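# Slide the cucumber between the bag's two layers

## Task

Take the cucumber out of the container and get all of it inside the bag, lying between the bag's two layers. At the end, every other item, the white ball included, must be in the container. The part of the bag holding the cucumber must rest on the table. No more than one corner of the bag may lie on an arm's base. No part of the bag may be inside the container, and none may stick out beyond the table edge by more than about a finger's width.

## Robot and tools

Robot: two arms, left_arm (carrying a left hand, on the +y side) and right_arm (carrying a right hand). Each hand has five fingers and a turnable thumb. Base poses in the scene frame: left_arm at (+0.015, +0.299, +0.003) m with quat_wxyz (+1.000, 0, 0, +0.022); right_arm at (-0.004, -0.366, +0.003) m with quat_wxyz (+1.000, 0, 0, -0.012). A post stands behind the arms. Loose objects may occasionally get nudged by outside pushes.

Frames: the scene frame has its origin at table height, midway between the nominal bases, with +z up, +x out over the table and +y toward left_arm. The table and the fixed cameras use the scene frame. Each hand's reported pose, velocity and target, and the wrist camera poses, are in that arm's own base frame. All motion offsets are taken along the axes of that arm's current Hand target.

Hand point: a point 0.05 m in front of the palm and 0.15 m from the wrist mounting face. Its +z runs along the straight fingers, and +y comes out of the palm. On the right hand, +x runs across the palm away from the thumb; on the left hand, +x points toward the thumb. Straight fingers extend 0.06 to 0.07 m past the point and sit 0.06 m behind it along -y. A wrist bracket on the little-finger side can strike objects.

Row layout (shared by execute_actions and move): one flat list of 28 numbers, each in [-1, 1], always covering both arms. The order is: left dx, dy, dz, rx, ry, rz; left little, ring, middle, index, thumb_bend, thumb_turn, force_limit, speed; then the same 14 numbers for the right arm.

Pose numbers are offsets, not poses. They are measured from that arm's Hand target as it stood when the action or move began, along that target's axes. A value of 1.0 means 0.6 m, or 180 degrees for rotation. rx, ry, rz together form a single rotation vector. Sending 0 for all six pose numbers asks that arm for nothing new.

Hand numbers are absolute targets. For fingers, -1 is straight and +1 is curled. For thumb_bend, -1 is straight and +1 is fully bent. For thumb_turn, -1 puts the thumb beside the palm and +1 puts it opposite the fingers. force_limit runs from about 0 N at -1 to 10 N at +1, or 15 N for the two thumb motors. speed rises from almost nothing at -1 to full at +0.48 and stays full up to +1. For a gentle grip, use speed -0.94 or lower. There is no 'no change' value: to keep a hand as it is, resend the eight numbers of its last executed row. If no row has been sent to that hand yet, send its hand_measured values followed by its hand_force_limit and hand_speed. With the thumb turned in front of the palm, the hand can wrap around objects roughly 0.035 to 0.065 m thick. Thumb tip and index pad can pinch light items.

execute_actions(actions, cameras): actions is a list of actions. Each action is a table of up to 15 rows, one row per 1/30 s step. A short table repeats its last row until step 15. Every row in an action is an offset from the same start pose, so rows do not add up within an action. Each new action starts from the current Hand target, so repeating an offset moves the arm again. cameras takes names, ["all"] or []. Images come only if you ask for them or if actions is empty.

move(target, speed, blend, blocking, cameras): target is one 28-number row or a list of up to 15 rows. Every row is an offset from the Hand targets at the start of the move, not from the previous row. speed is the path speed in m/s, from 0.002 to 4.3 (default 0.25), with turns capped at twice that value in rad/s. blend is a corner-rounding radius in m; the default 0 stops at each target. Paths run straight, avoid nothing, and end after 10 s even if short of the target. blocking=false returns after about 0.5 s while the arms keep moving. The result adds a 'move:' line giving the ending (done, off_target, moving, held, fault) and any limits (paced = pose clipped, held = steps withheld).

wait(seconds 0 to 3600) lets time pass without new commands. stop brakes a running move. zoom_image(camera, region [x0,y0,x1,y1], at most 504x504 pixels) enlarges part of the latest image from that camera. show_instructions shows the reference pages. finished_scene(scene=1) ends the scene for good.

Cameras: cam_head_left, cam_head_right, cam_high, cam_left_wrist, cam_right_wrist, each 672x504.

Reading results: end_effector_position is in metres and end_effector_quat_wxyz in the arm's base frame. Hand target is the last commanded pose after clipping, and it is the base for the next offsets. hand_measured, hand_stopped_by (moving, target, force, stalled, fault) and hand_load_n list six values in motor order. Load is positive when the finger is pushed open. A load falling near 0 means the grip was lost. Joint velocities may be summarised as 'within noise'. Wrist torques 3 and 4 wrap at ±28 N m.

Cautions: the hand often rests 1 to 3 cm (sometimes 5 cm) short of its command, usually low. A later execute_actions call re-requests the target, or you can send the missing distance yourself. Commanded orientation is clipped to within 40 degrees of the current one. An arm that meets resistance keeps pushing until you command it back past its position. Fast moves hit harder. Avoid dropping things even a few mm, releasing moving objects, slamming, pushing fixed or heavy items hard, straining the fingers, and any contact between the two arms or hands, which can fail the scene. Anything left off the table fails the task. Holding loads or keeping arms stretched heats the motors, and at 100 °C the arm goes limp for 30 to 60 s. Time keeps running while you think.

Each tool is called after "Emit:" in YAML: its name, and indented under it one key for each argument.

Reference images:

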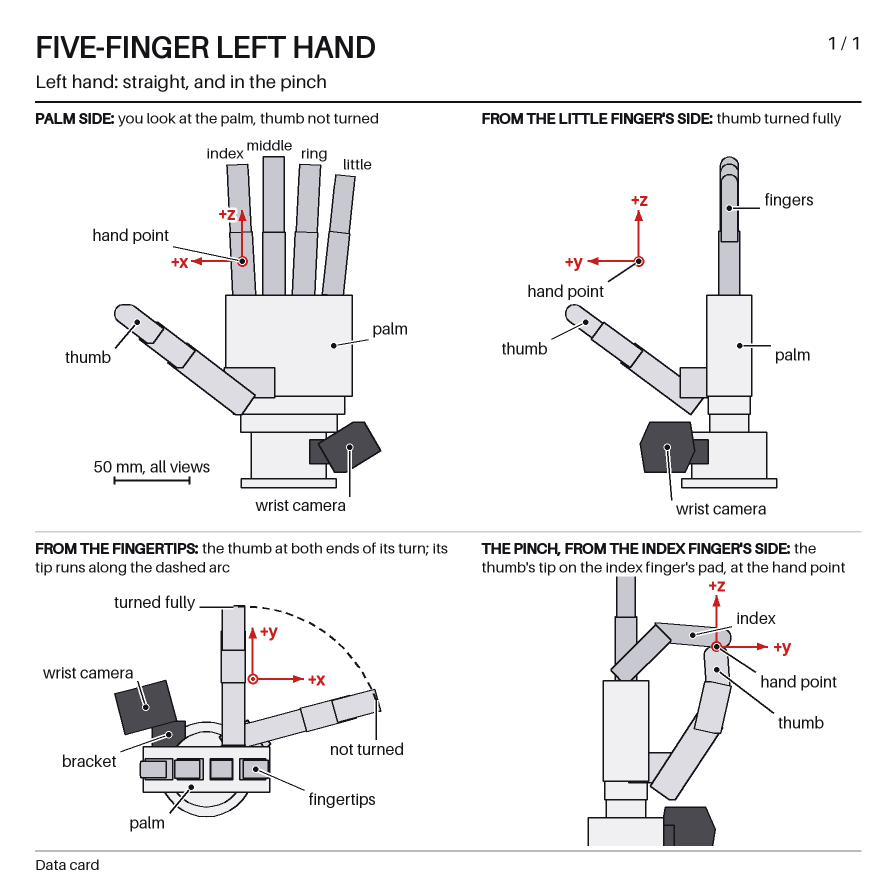

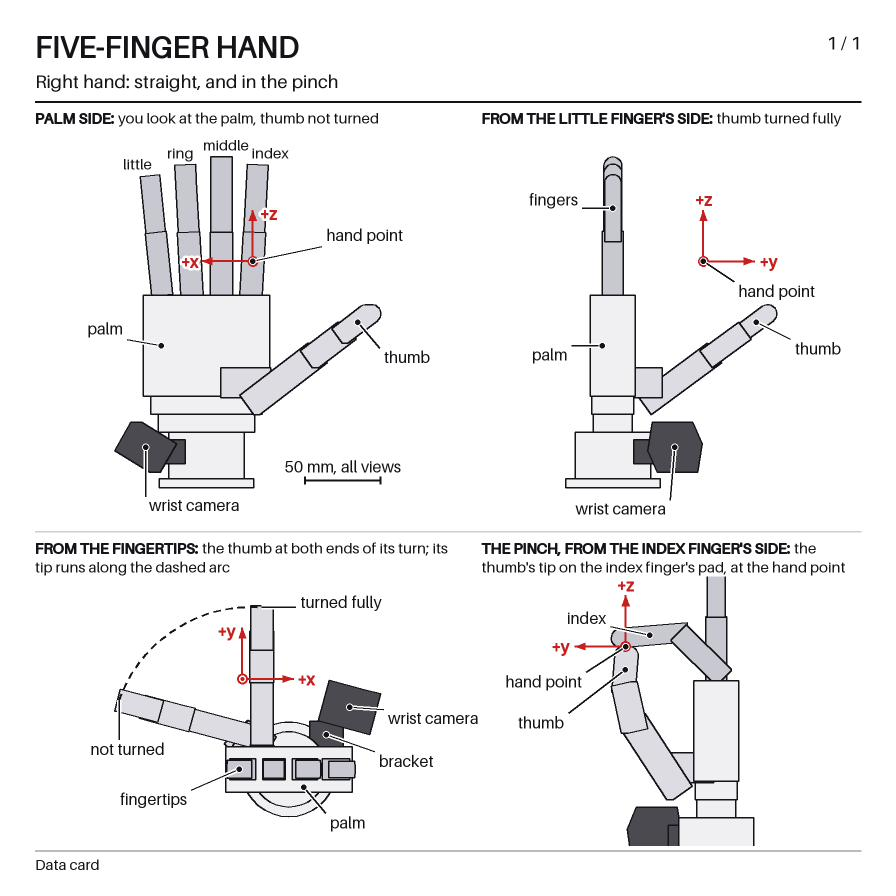

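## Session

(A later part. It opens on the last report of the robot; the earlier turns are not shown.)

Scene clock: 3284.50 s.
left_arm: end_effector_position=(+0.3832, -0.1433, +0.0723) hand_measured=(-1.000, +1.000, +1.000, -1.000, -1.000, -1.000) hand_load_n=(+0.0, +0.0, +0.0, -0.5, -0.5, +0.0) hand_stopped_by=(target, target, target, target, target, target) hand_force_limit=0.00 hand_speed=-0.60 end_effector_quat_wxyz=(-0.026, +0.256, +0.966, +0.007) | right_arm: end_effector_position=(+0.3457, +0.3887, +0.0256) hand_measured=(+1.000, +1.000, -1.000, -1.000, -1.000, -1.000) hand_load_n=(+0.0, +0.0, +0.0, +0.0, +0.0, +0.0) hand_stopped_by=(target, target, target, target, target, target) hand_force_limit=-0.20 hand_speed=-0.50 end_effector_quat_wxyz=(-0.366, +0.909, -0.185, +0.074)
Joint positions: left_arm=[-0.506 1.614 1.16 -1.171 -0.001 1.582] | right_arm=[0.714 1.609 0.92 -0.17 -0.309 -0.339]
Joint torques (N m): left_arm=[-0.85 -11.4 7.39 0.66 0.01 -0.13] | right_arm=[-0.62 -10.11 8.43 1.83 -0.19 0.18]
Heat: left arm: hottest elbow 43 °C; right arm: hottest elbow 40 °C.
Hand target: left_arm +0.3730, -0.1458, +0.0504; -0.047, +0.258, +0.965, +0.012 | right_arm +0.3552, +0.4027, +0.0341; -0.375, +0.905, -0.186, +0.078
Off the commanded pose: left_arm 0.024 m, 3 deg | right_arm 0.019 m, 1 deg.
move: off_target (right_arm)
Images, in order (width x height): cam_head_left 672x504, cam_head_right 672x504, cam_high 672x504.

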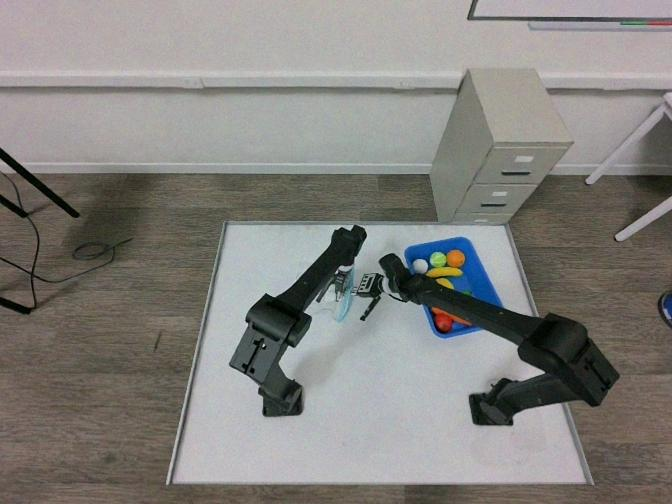

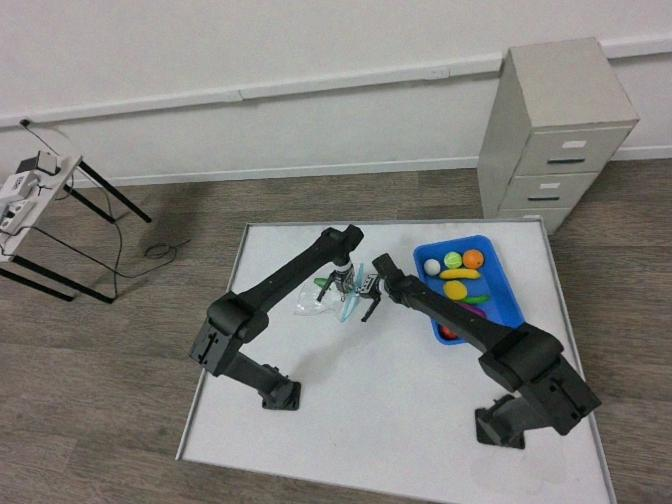

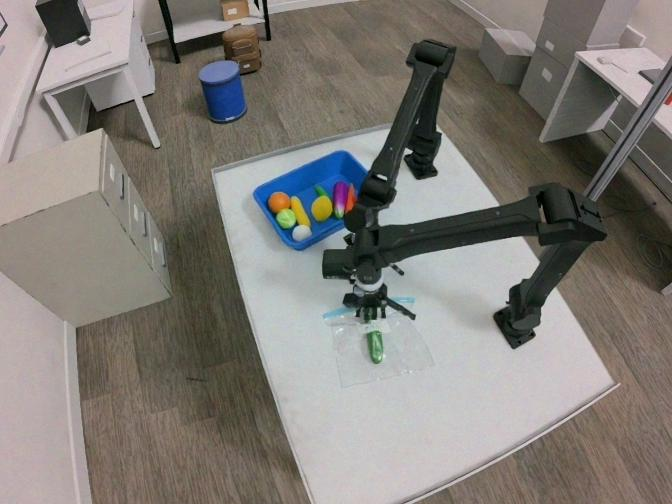

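Emit:
move:
  target: [0,0,0,0,0,0,-1,1,1,-1,-1,-1,0,-0.6,-0.005,-0.0094,0.0094,0,0,0,1,1,-1,-1,-1,-1,-0.2,-0.5]
  speed: 0.03
  cameras: ["cam_head_right","cam_head_left","cam_high","cam_left_wrist"]

Emit:
zoom_image:
  camera: "cam_head_left"
  region: [320, 260, 370, 310]

Emit:
zoom_image:
  camera: "cam_head_right"
  region: [320, 260, 380, 320]

Emit:
zoom_image:
  camera: "cam_high"
  region: [320, 270, 420, 370]

Scene clock: 3320.50 s.
left_arm: end_effector_position=(+0.3832, -0.1433, +0.0723) hand_measured=(-1.000, +1.000, +1.000, -1.000, -1.000, -1.000) hand_load_n=(+0.0, +0.0, +0.0, -0.5, +0.0, +0.0) hand_stopped_by=(target, target, target, target, target, target) hand_force_limit=0.00 hand_speed=-0.60 end_effector_quat_wxyz=(-0.026, +0.256, +0.966, +0.007) | right_arm: end_effector_position=(+0.3460, +0.3972, +0.0255) hand_measured=(+1.000, +1.000, -1.000, -1.000, -1.000, -1.000) hand_load_n=(+0.0, +0.0, +0.0, +0.0, +0.0, +0.0) hand_stopped_by=(target, target, target, target, target, target) hand_force_limit=-0.20 hand_speed=-0.50 end_effector_quat_wxyz=(-0.366, +0.909, -0.185, +0.074)
Joint positions: left_arm=[-0.506 1.614 1.16 -1.171 -0.001 1.582] | right_arm=[0.728 1.623 0.937 -0.17 -0.301 -0.329]
Joint torques (N m): left_arm=[-0.73 -11.34 7.36 0.65 0.03 -0.11] | right_arm=[-0.56 -10.17 8.43 1.87 -0.21 0.15]
Heat: left arm: hottest elbow 42 °C; right arm: hottest elbow 39 °C.
Hand target: left_arm +0.3730, -0.1458, +0.0504; -0.047, +0.258, +0.965, +0.012 | right_arm +0.3556, +0.4111, +0.0341; -0.375, +0.905, -0.186, +0.078
Off the commanded pose: left_arm 0.024 m, 3 deg | right_arm 0.019 m, 1 deg.
move: off_target (right_arm)
cam_left_wrist: T_world_to_cam=[[-0.66073, -0.7498, 0.03516, 0.13881], [-0.6182, 0.57013, 0.54109, 0.28346], [-0.42576, 0.33577, -0.84023, 0.38808]] pos_world=[0.43218, -0.18784, 0.16782]
Images, in order (width x height): cam_head_left 672x504, cam_head_right 672x504, cam_high 672x504, cam_left_wrist 672x504.

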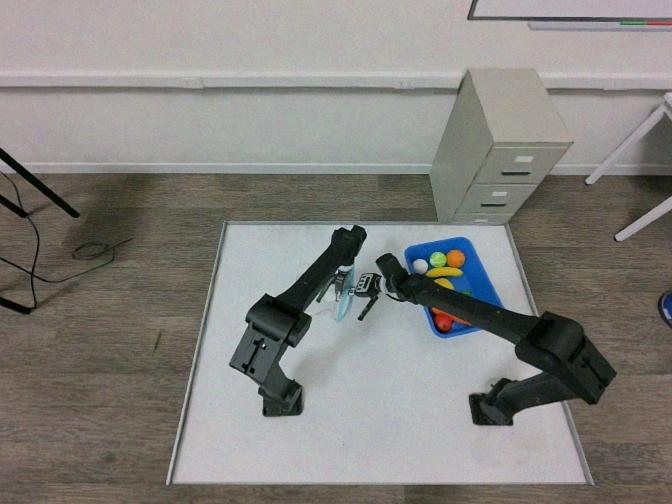

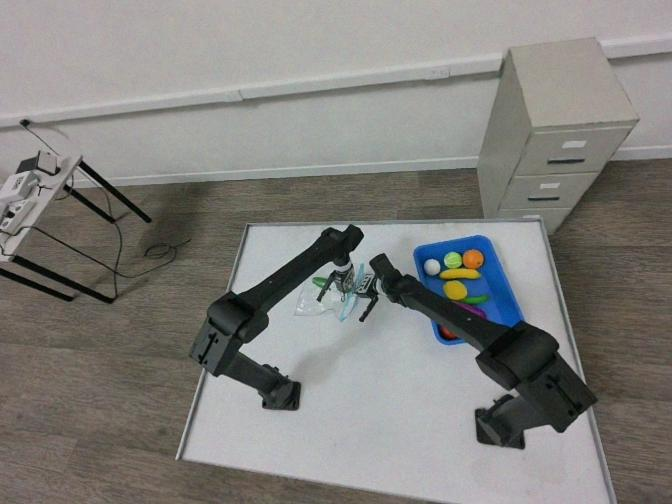

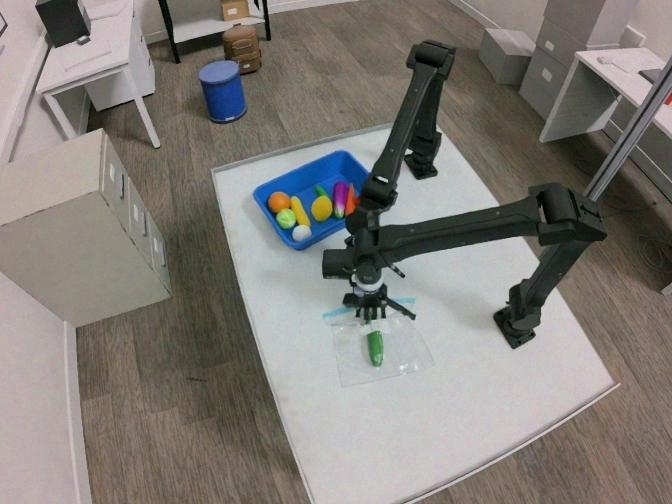

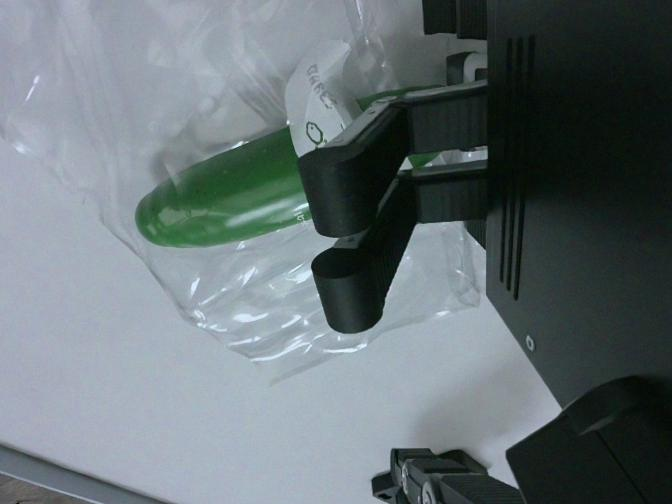

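Scaled by 10.080.

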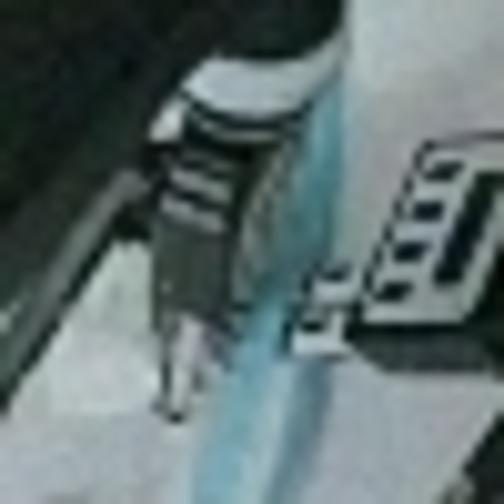

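Scaled by 8.400.

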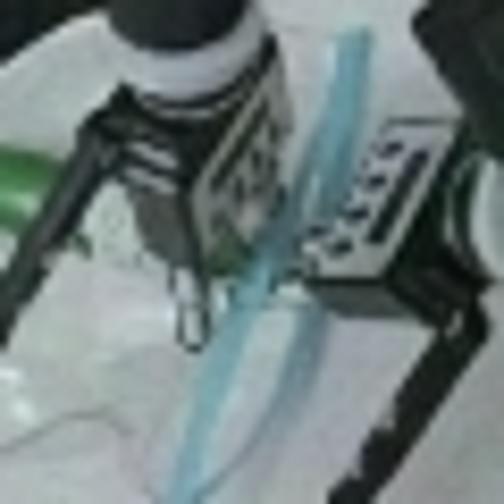

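Scaled by 5.040.

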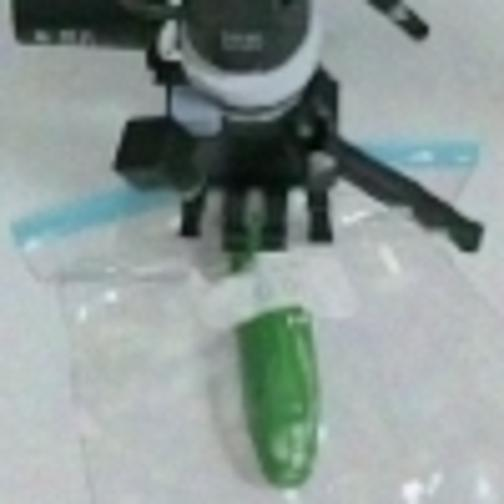

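Emit:
move:
  target:
    - [0,0,0,0,0,0,-1,1,1,-1,-1,-1,0,-0.6,0,0.0943,-0.0943,0,0,0,1,1,-1,-1,-1,-1,-0.2,-0.5]
    - [0,0,0,0,0,0,-1,1,1,-1,-1,-1,0,-0.6,0,0.0,-0.18,0,0,0,1,1,-1,-1,-1,-1,-0.2,-0.5]
  speed: 0.06
  cameras: ["cam_head_right","cam_head_left","cam_high","cam_left_wrist"]

Emit:
zoom_image:
  camera: "cam_head_left"
  region: [300, 250, 390, 330]

Emit:
zoom_image:
  camera: "cam_head_right"
  region: [300, 250, 390, 330]

Emit:
zoom_image:
  camera: "cam_high"
  region: [320, 270, 450, 400]

Scene clock: 3337.93 s.
left_arm: end_effector_position=(+0.3832, -0.1433, +0.0723) hand_measured=(-1.000, +1.000, +1.000, -1.000, -1.000, -1.000) hand_load_n=(+0.0, +0.0, +0.5, -0.5, -0.5, +0.0) hand_stopped_by=(target, target, target, target, target, target) hand_force_limit=0.00 hand_speed=-0.60 end_effector_quat_wxyz=(-0.026, +0.256, +0.966, +0.007) | right_arm: end_effector_position=(+0.3124, +0.3331, +0.0882) hand_measured=(+1.000, +1.000, -1.000, -1.000, -1.000, -1.000) hand_load_n=(+0.0, +0.0, +0.0, +0.0, +0.0, +0.0) hand_stopped_by=(target, target, target, target, target, target) hand_force_limit=-0.20 hand_speed=-0.50 end_effector_quat_wxyz=(-0.360, +0.910, -0.196, +0.062)
Joint positions: left_arm=[-0.506 1.614 1.16 -1.171 -0.001 1.582] | right_arm=[0.656 1.367 0.856 -0.386 -0.353 -0.367]
Joint torques (N m): left_arm=[-0.73 -11.28 7.32 0.7 0.03 -0.12] | right_arm=[-1.32 -9.52 9.21 1.39 -0.26 -0.11]
Heat: left arm: hottest elbow 42 °C; right arm: hottest elbow 40 °C.
Hand target: left_arm +0.3730, -0.1458, +0.0504; -0.047, +0.258, +0.965, +0.012 | right_arm +0.3255, +0.3410, +0.1105; -0.375, +0.905, -0.186, +0.078
Off the commanded pose: left_arm 0.024 m, 3 deg | right_arm 0.027 m, 3 deg.
move: off_target (right_arm)
cam_left_wrist: T_world_to_cam=[[-0.66073, -0.7498, 0.03516, 0.13881], [-0.6182, 0.57013, 0.54109, 0.28346], [-0.42576, 0.33577, -0.84023, 0.38808]] pos_world=[0.43218, -0.18784, 0.16782]
Images, in order (width x height): cam_head_left 672x504, cam_head_right 672x504, cam_high 672x504, cam_left_wrist 672x504.

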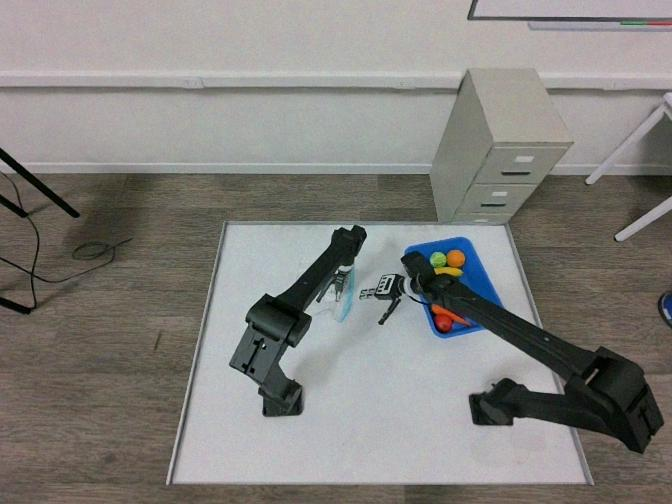

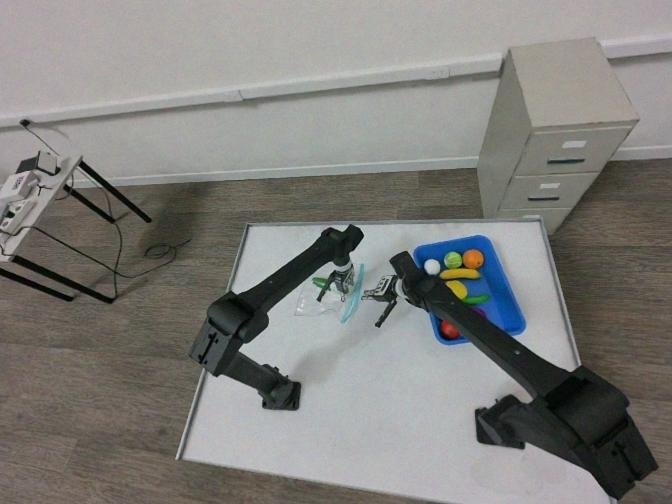

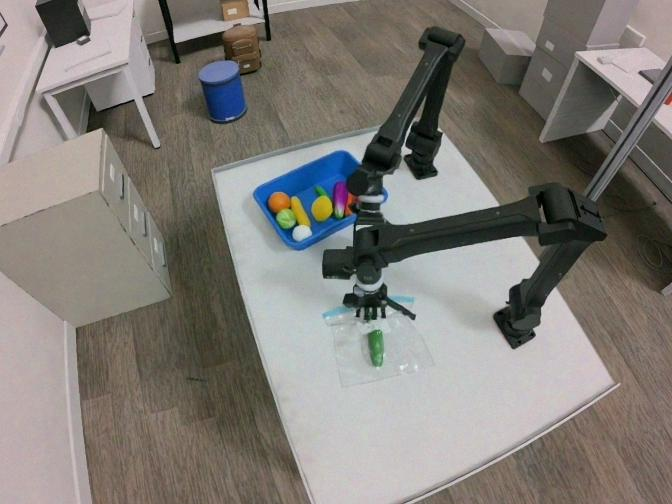

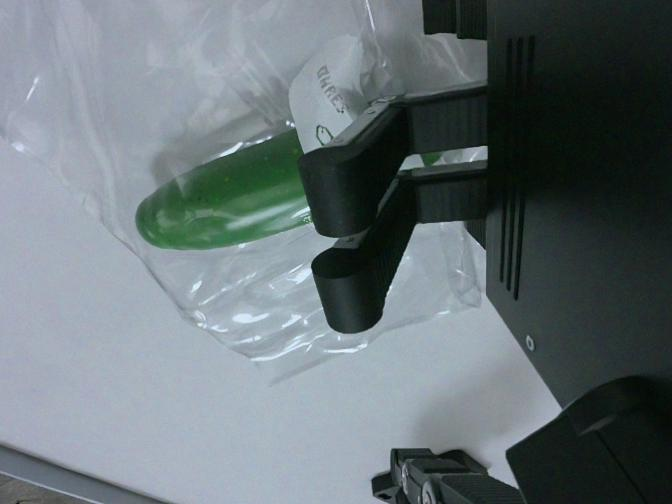

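Scaled by 5.600.

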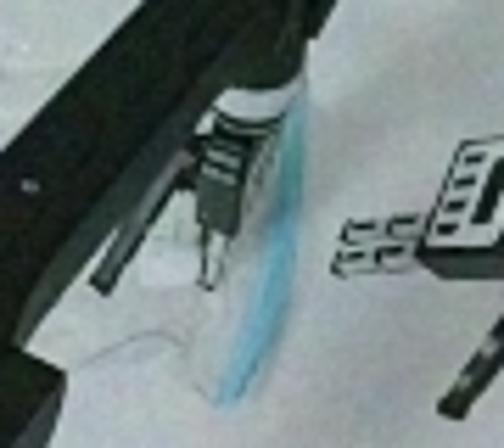

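Scaled by 5.600.

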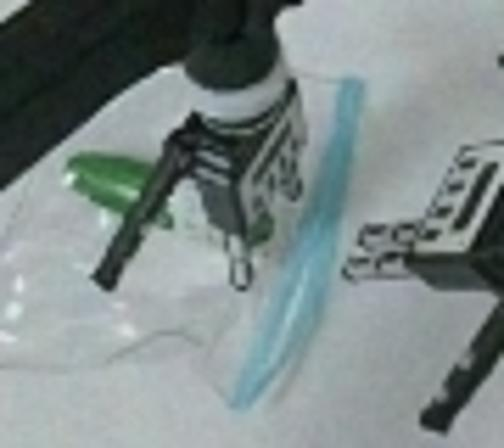

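Scaled by 3.877.

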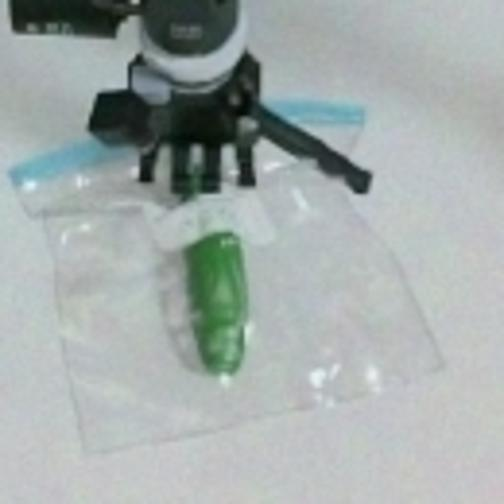

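Emit:
move:
  target:
    - [0.004,0,-0.05,0,0,0,-1,1,1,-1,-1,-1,0,-0.6,0,0.0,-0.0,0,0,0,1,1,-1,-1,-1,-1,-0.2,-0.5]
    - [0.0195,0,-0.22,0,0,0,-1,1,1,-1,-1,-1,0,-0.6,0,0.0,-0.0,0,0,0,1,1,-1,-1,-1,-1,-0.2,-0.5]
  speed: [0.03, 0.1]
  cameras: ["cam_head_right","cam_head_left","cam_high","cam_left_wrist"]

Emit:
zoom_image:
  camera: "cam_head_left"
  region: [280, 250, 390, 350]

Emit:
zoom_image:
  camera: "cam_head_right"
  region: [280, 250, 390, 350]

Emit:
zoom_image:
  camera: "cam_high"
  region: [320, 270, 450, 400]

Scene clock: 3361.73 s.
left_arm: end_effector_position=(+0.3652, -0.1333, +0.1665) hand_measured=(-1.000, +1.000, +1.000, -1.000, -1.000, -1.000) hand_load_n=(+0.0, +0.5, +0.0, +0.0, +0.0, +0.0) hand_stopped_by=(target, target, target, target, target, target) hand_force_limit=0.00 hand_speed=-0.60 end_effector_quat_wxyz=(-0.067, +0.255, +0.964, +0.018) | right_arm: end_effector_position=(+0.3124, +0.3331, +0.0882) hand_measured=(+1.000, +1.000, -1.000, -1.000, -1.000, -1.000) hand_load_n=(+0.0, +0.0, +0.0, +0.0, +0.0, +0.0) hand_stopped_by=(target, target, target, target, target, target) hand_force_limit=-0.20 hand_speed=-0.50 end_effector_quat_wxyz=(-0.360, +0.910, -0.196, +0.062)
Joint positions: left_arm=[-0.506 1.541 1.321 -1.49 -0.001 1.582] | right_arm=[0.656 1.367 0.856 -0.386 -0.353 -0.367]
Joint torques (N m): left_arm=[-0.73 -14.27 14.15 -0.57 0.05 -0.12] | right_arm=[-1.38 -9.29 9.25 1.36 -0.26 -0.11]
Heat: left arm: hottest elbow 42 °C; right arm: hottest elbow 42 °C.
Hand target: left_arm +0.3742, -0.1464, +0.1830; -0.047, +0.258, +0.965, +0.013 | right_arm +0.3255, +0.3410, +0.1105; -0.375, +0.905, -0.186, +0.078
Off the commanded pose: left_arm 0.023 m, 2 deg | right_arm 0.027 m, 3 deg.
move: off_target (left_arm)
cam_left_wrist: T_world_to_cam=[[-0.65741, -0.75165, 0.05333, 0.12663], [-0.5754, 0.54644, 0.60854, 0.18561], [-0.48655, 0.36937, -0.79173, 0.47479]] pos_world=[0.42105, -0.18162, 0.2562]
Images, in order (width x height): cam_head_left 672x504, cam_head_right 672x504, cam_high 672x504, cam_left_wrist 672x504.

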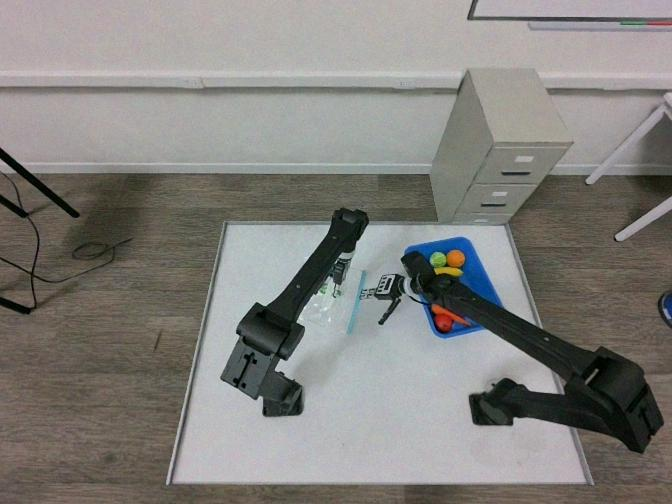

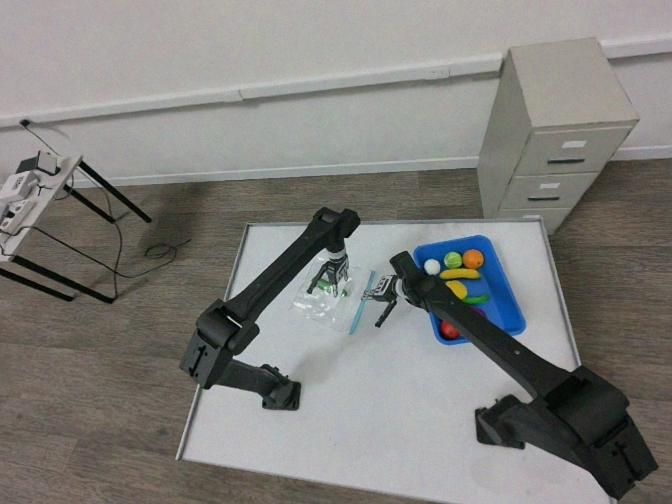

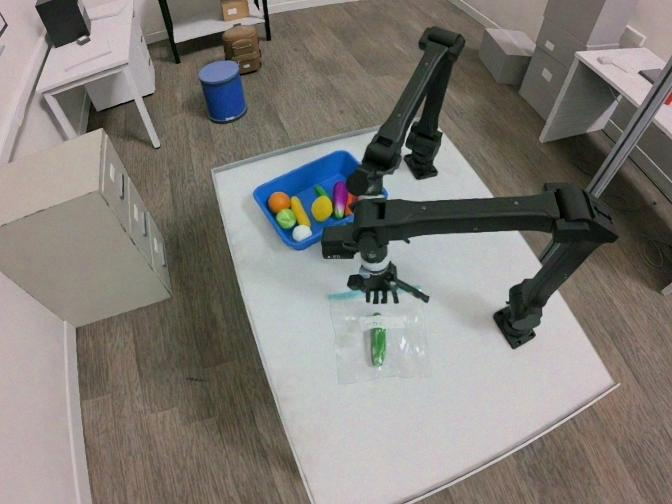

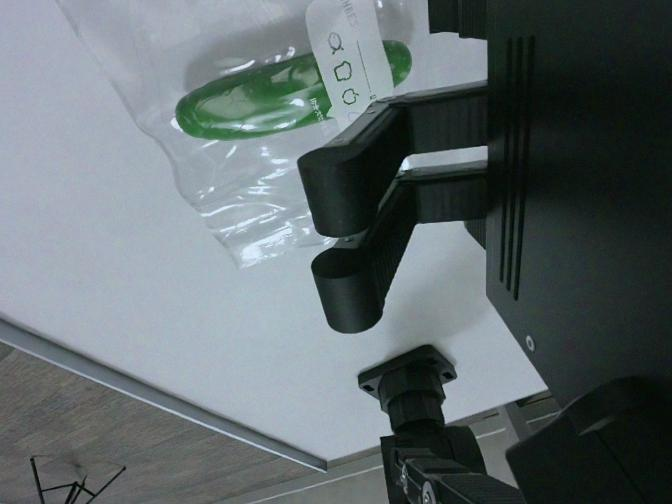

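Scaled by 4.582.

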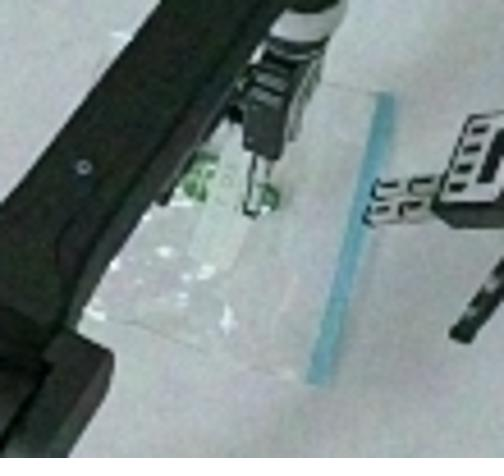

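Scaled by 4.582.

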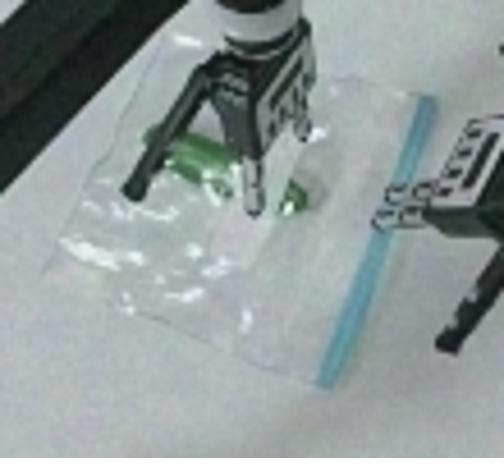

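Scaled by 3.877.

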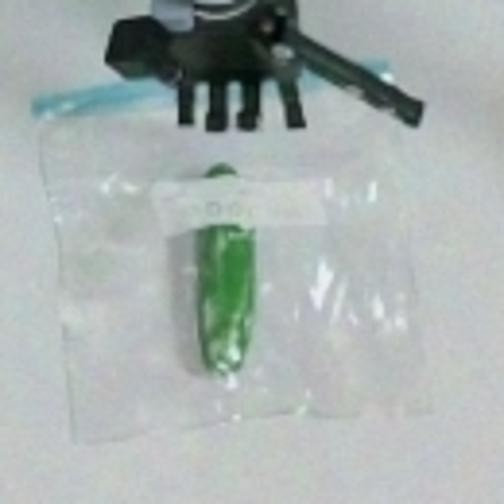

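Emit:
move:
  target:
    - [0.013,0,-0.1327,0,0,0,-1,1,1,-1,-1,-1,0,-0.6,0,-0.16,-0.16,0,0,0,1,1,-1,-1,-1,-1,-0.2,-0.5]
    - [0.013,0.4,-0.1327,0,0,0,-1,1,1,-1,-1,-1,0,-0.6,0,-0.16,-0.16,0,0,0,1,1,-1,-1,-1,-1,-0.2,-0.5]
  speed: [0.1, 0.15]
  cameras: ["all"]

Emit:
zoom_image:
  camera: "cam_head_left"
  region: [270, 240, 400, 350]

Emit:
zoom_image:
  camera: "cam_head_right"
  region: [280, 230, 540, 350]

Emit:
zoom_image:
  camera: "cam_high"
  region: [240, 140, 450, 400]

Scene clock: 3386.37 s.
left_arm: end_effector_position=(+0.4802, +0.0577, +0.2543) hand_measured=(-1.000, +1.000, +1.000, -1.000, -1.000, -1.000) hand_load_n=(+0.0, +0.0, +0.0, +0.0, +0.0, +0.0) hand_stopped_by=(target, target, target, target, target, target) hand_force_limit=0.00 hand_speed=-0.60 end_effector_quat_wxyz=(-0.037, +0.259, +0.965, +0.018) | right_arm: end_effector_position=(+0.3167, +0.3365, +0.2215) hand_measured=(+1.000, +1.000, -1.000, -1.000, -1.000, -1.000) hand_load_n=(+0.0, +0.5, +0.0, +0.0, +0.0, +0.0) hand_stopped_by=(target, target, target, target, target, target) hand_force_limit=-0.20 hand_speed=-0.50 end_effector_quat_wxyz=(-0.360, +0.910, -0.196, +0.062)
Joint positions: left_arm=[-0.041 1.631 1.667 -1.671 -0.052 2.052] | right_arm=[0.656 1.263 1.132 -0.766 -0.353 -0.367]
Joint torques (N m): left_arm=[1.67 -13.8 14.95 -0.38 -0.09 0.11] | right_arm=[-1.26 -8.7 10.36 1.35 -0.24 -0.11]
Heat: left arm: hottest elbow 45 °C; right arm: hottest elbow 43 °C.
Hand target: left_arm +0.4941, +0.0615, +0.2630; -0.047, +0.258, +0.965, +0.013 | right_arm +0.3253, +0.3410, +0.2461; -0.375, +0.905, -0.186, +0.077
Off the commanded pose: left_arm 0.017 m, 1 deg | right_arm 0.027 m, 3 deg.
joint sent to its limit (left arm) — joint 4 (wrist pitch), lower limit. The joint targets still meet the commanded pose.
move: off_target (left_arm, right_arm)
cam_left_wrist: T_world_to_cam=[[-0.66551, -0.74596, 0.02544, 0.35172], [-0.60532, 0.55934, 0.56633, 0.11832], [-0.43669, 0.3615, -0.82379, 0.51427]] pos_world=[0.53027, 0.01028, 0.34769]
cam_right_wrist: T_world_to_cam=[[-0.07275, -0.70349, -0.70698, 0.42453], [-0.95139, -0.16374, 0.26084, 0.29682], [-0.29926, 0.69159, -0.65738, 0.11694]] pos_world=[0.34827, 0.26638, 0.29959]

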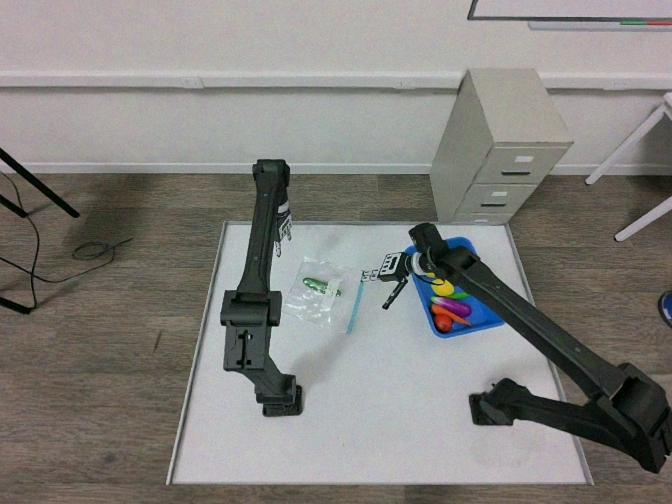

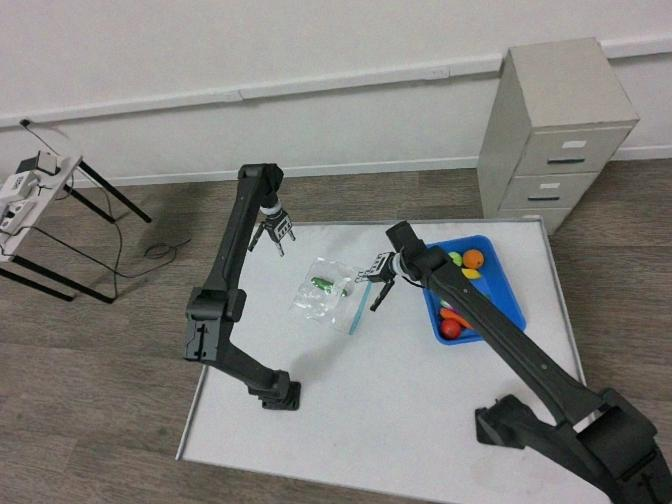

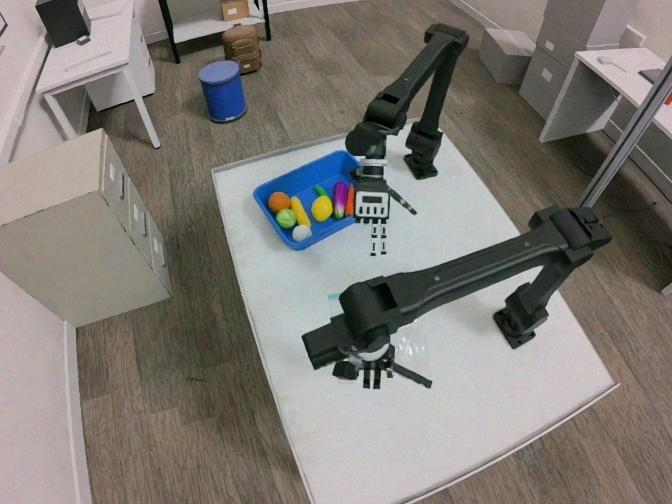

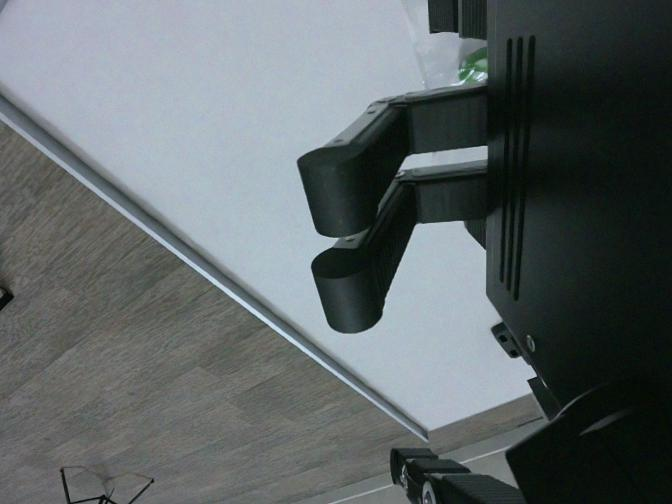

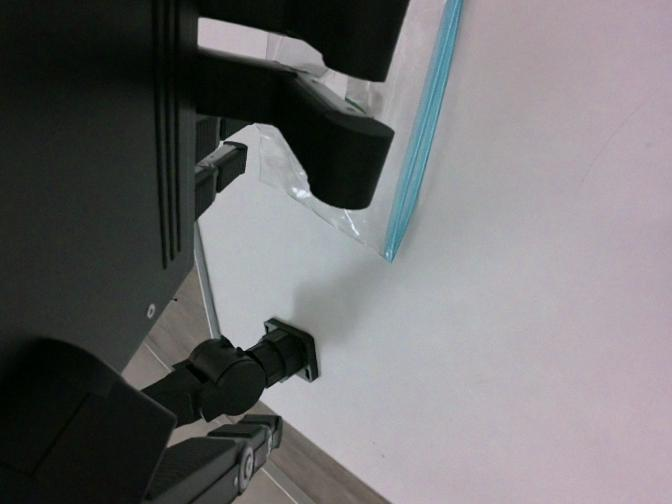

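Scaled by 3.877.

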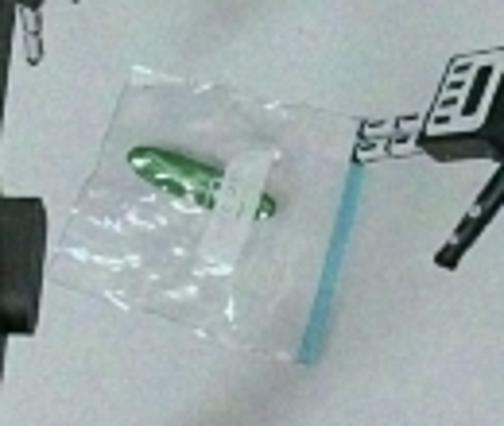

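Scaled by 1.938.

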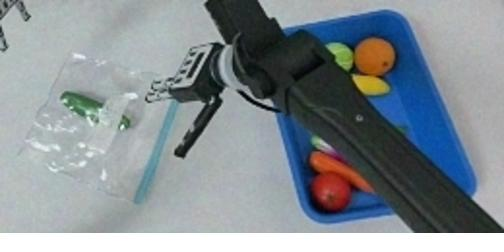

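Scaled by 1.938.

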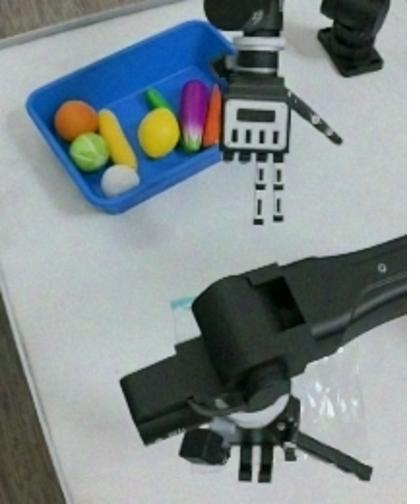

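Emit:
wait:
  seconds: 1.5
  cameras: ["cam_head_left", "cam_head_right"]

Emit:
zoom_image:
  camera: "cam_head_left"
  region: [270, 240, 400, 350]

Scene clock: 3394.93 s.
left_arm: end_effector_position=(+0.4802, +0.0577, +0.2543) hand_measured=(-1.000, +1.000, +1.000, -1.000, -1.000, -1.000) hand_load_n=(+0.0, +0.0, +0.0, +0.0, +0.0, +0.0) hand_stopped_by=(target, target, target, target, target, target) hand_force_limit=0.00 hand_speed=-0.60 end_effector_quat_wxyz=(-0.037, +0.259, +0.965, +0.018) | right_arm: end_effector_position=(+0.3167, +0.3365, +0.2215) hand_measured=(+1.000, +1.000, -1.000, -1.000, -1.000, -1.000) hand_load_n=(+0.0, +0.0, +0.0, +0.0, +0.0, +0.0) hand_stopped_by=(target, target, target, target, target, target) hand_force_limit=-0.20 hand_speed=-0.50 end_effector_quat_wxyz=(-0.360, +0.910, -0.196, +0.062)
Joint positions: left_arm=[-0.041 1.631 1.667 -1.671 -0.052 2.053] | right_arm=[0.656 1.263 1.132 -0.766 -0.353 -0.367]
Joint torques (N m): left_arm=[1.49 -13.92 14.93 -0.27 -0.09 0.08] | right_arm=[-1.2 -8.76 10.29 1.35 -0.25 -0.09]
Heat: left arm: hottest elbow 46 °C; right arm: hottest elbow 44 °C.
Hand target: left_arm +0.4941, +0.0615, +0.2630; -0.047, +0.258, +0.965, +0.013 | right_arm +0.3253, +0.3410, +0.2461; -0.375, +0.905, -0.186, +0.077
Off the commanded pose: left_arm 0.017 m, 1 deg | right_arm 0.027 m, 3 deg.
wait: 1.50 s; at rest from the start

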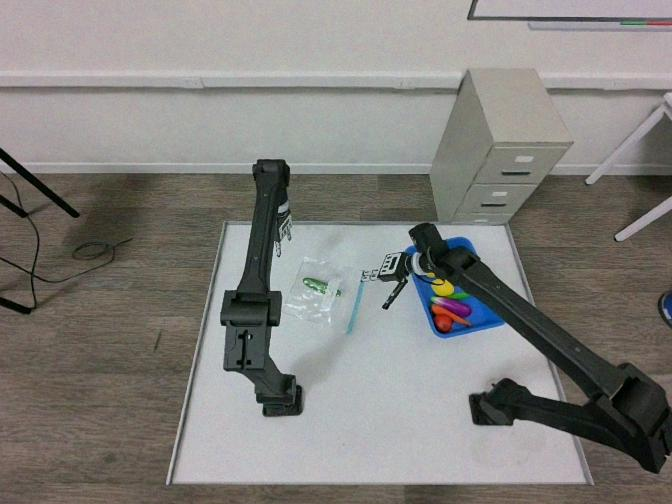

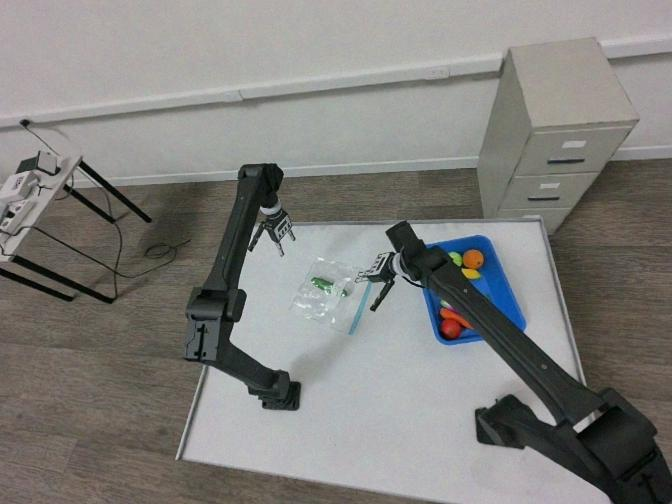

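Scaled by 3.877.

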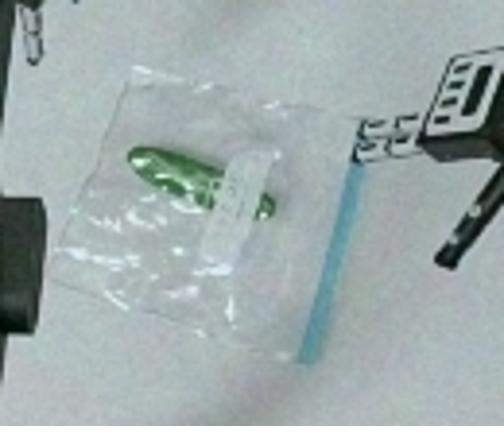

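Emit:
finished_scene:

The scene is finished: the task was done.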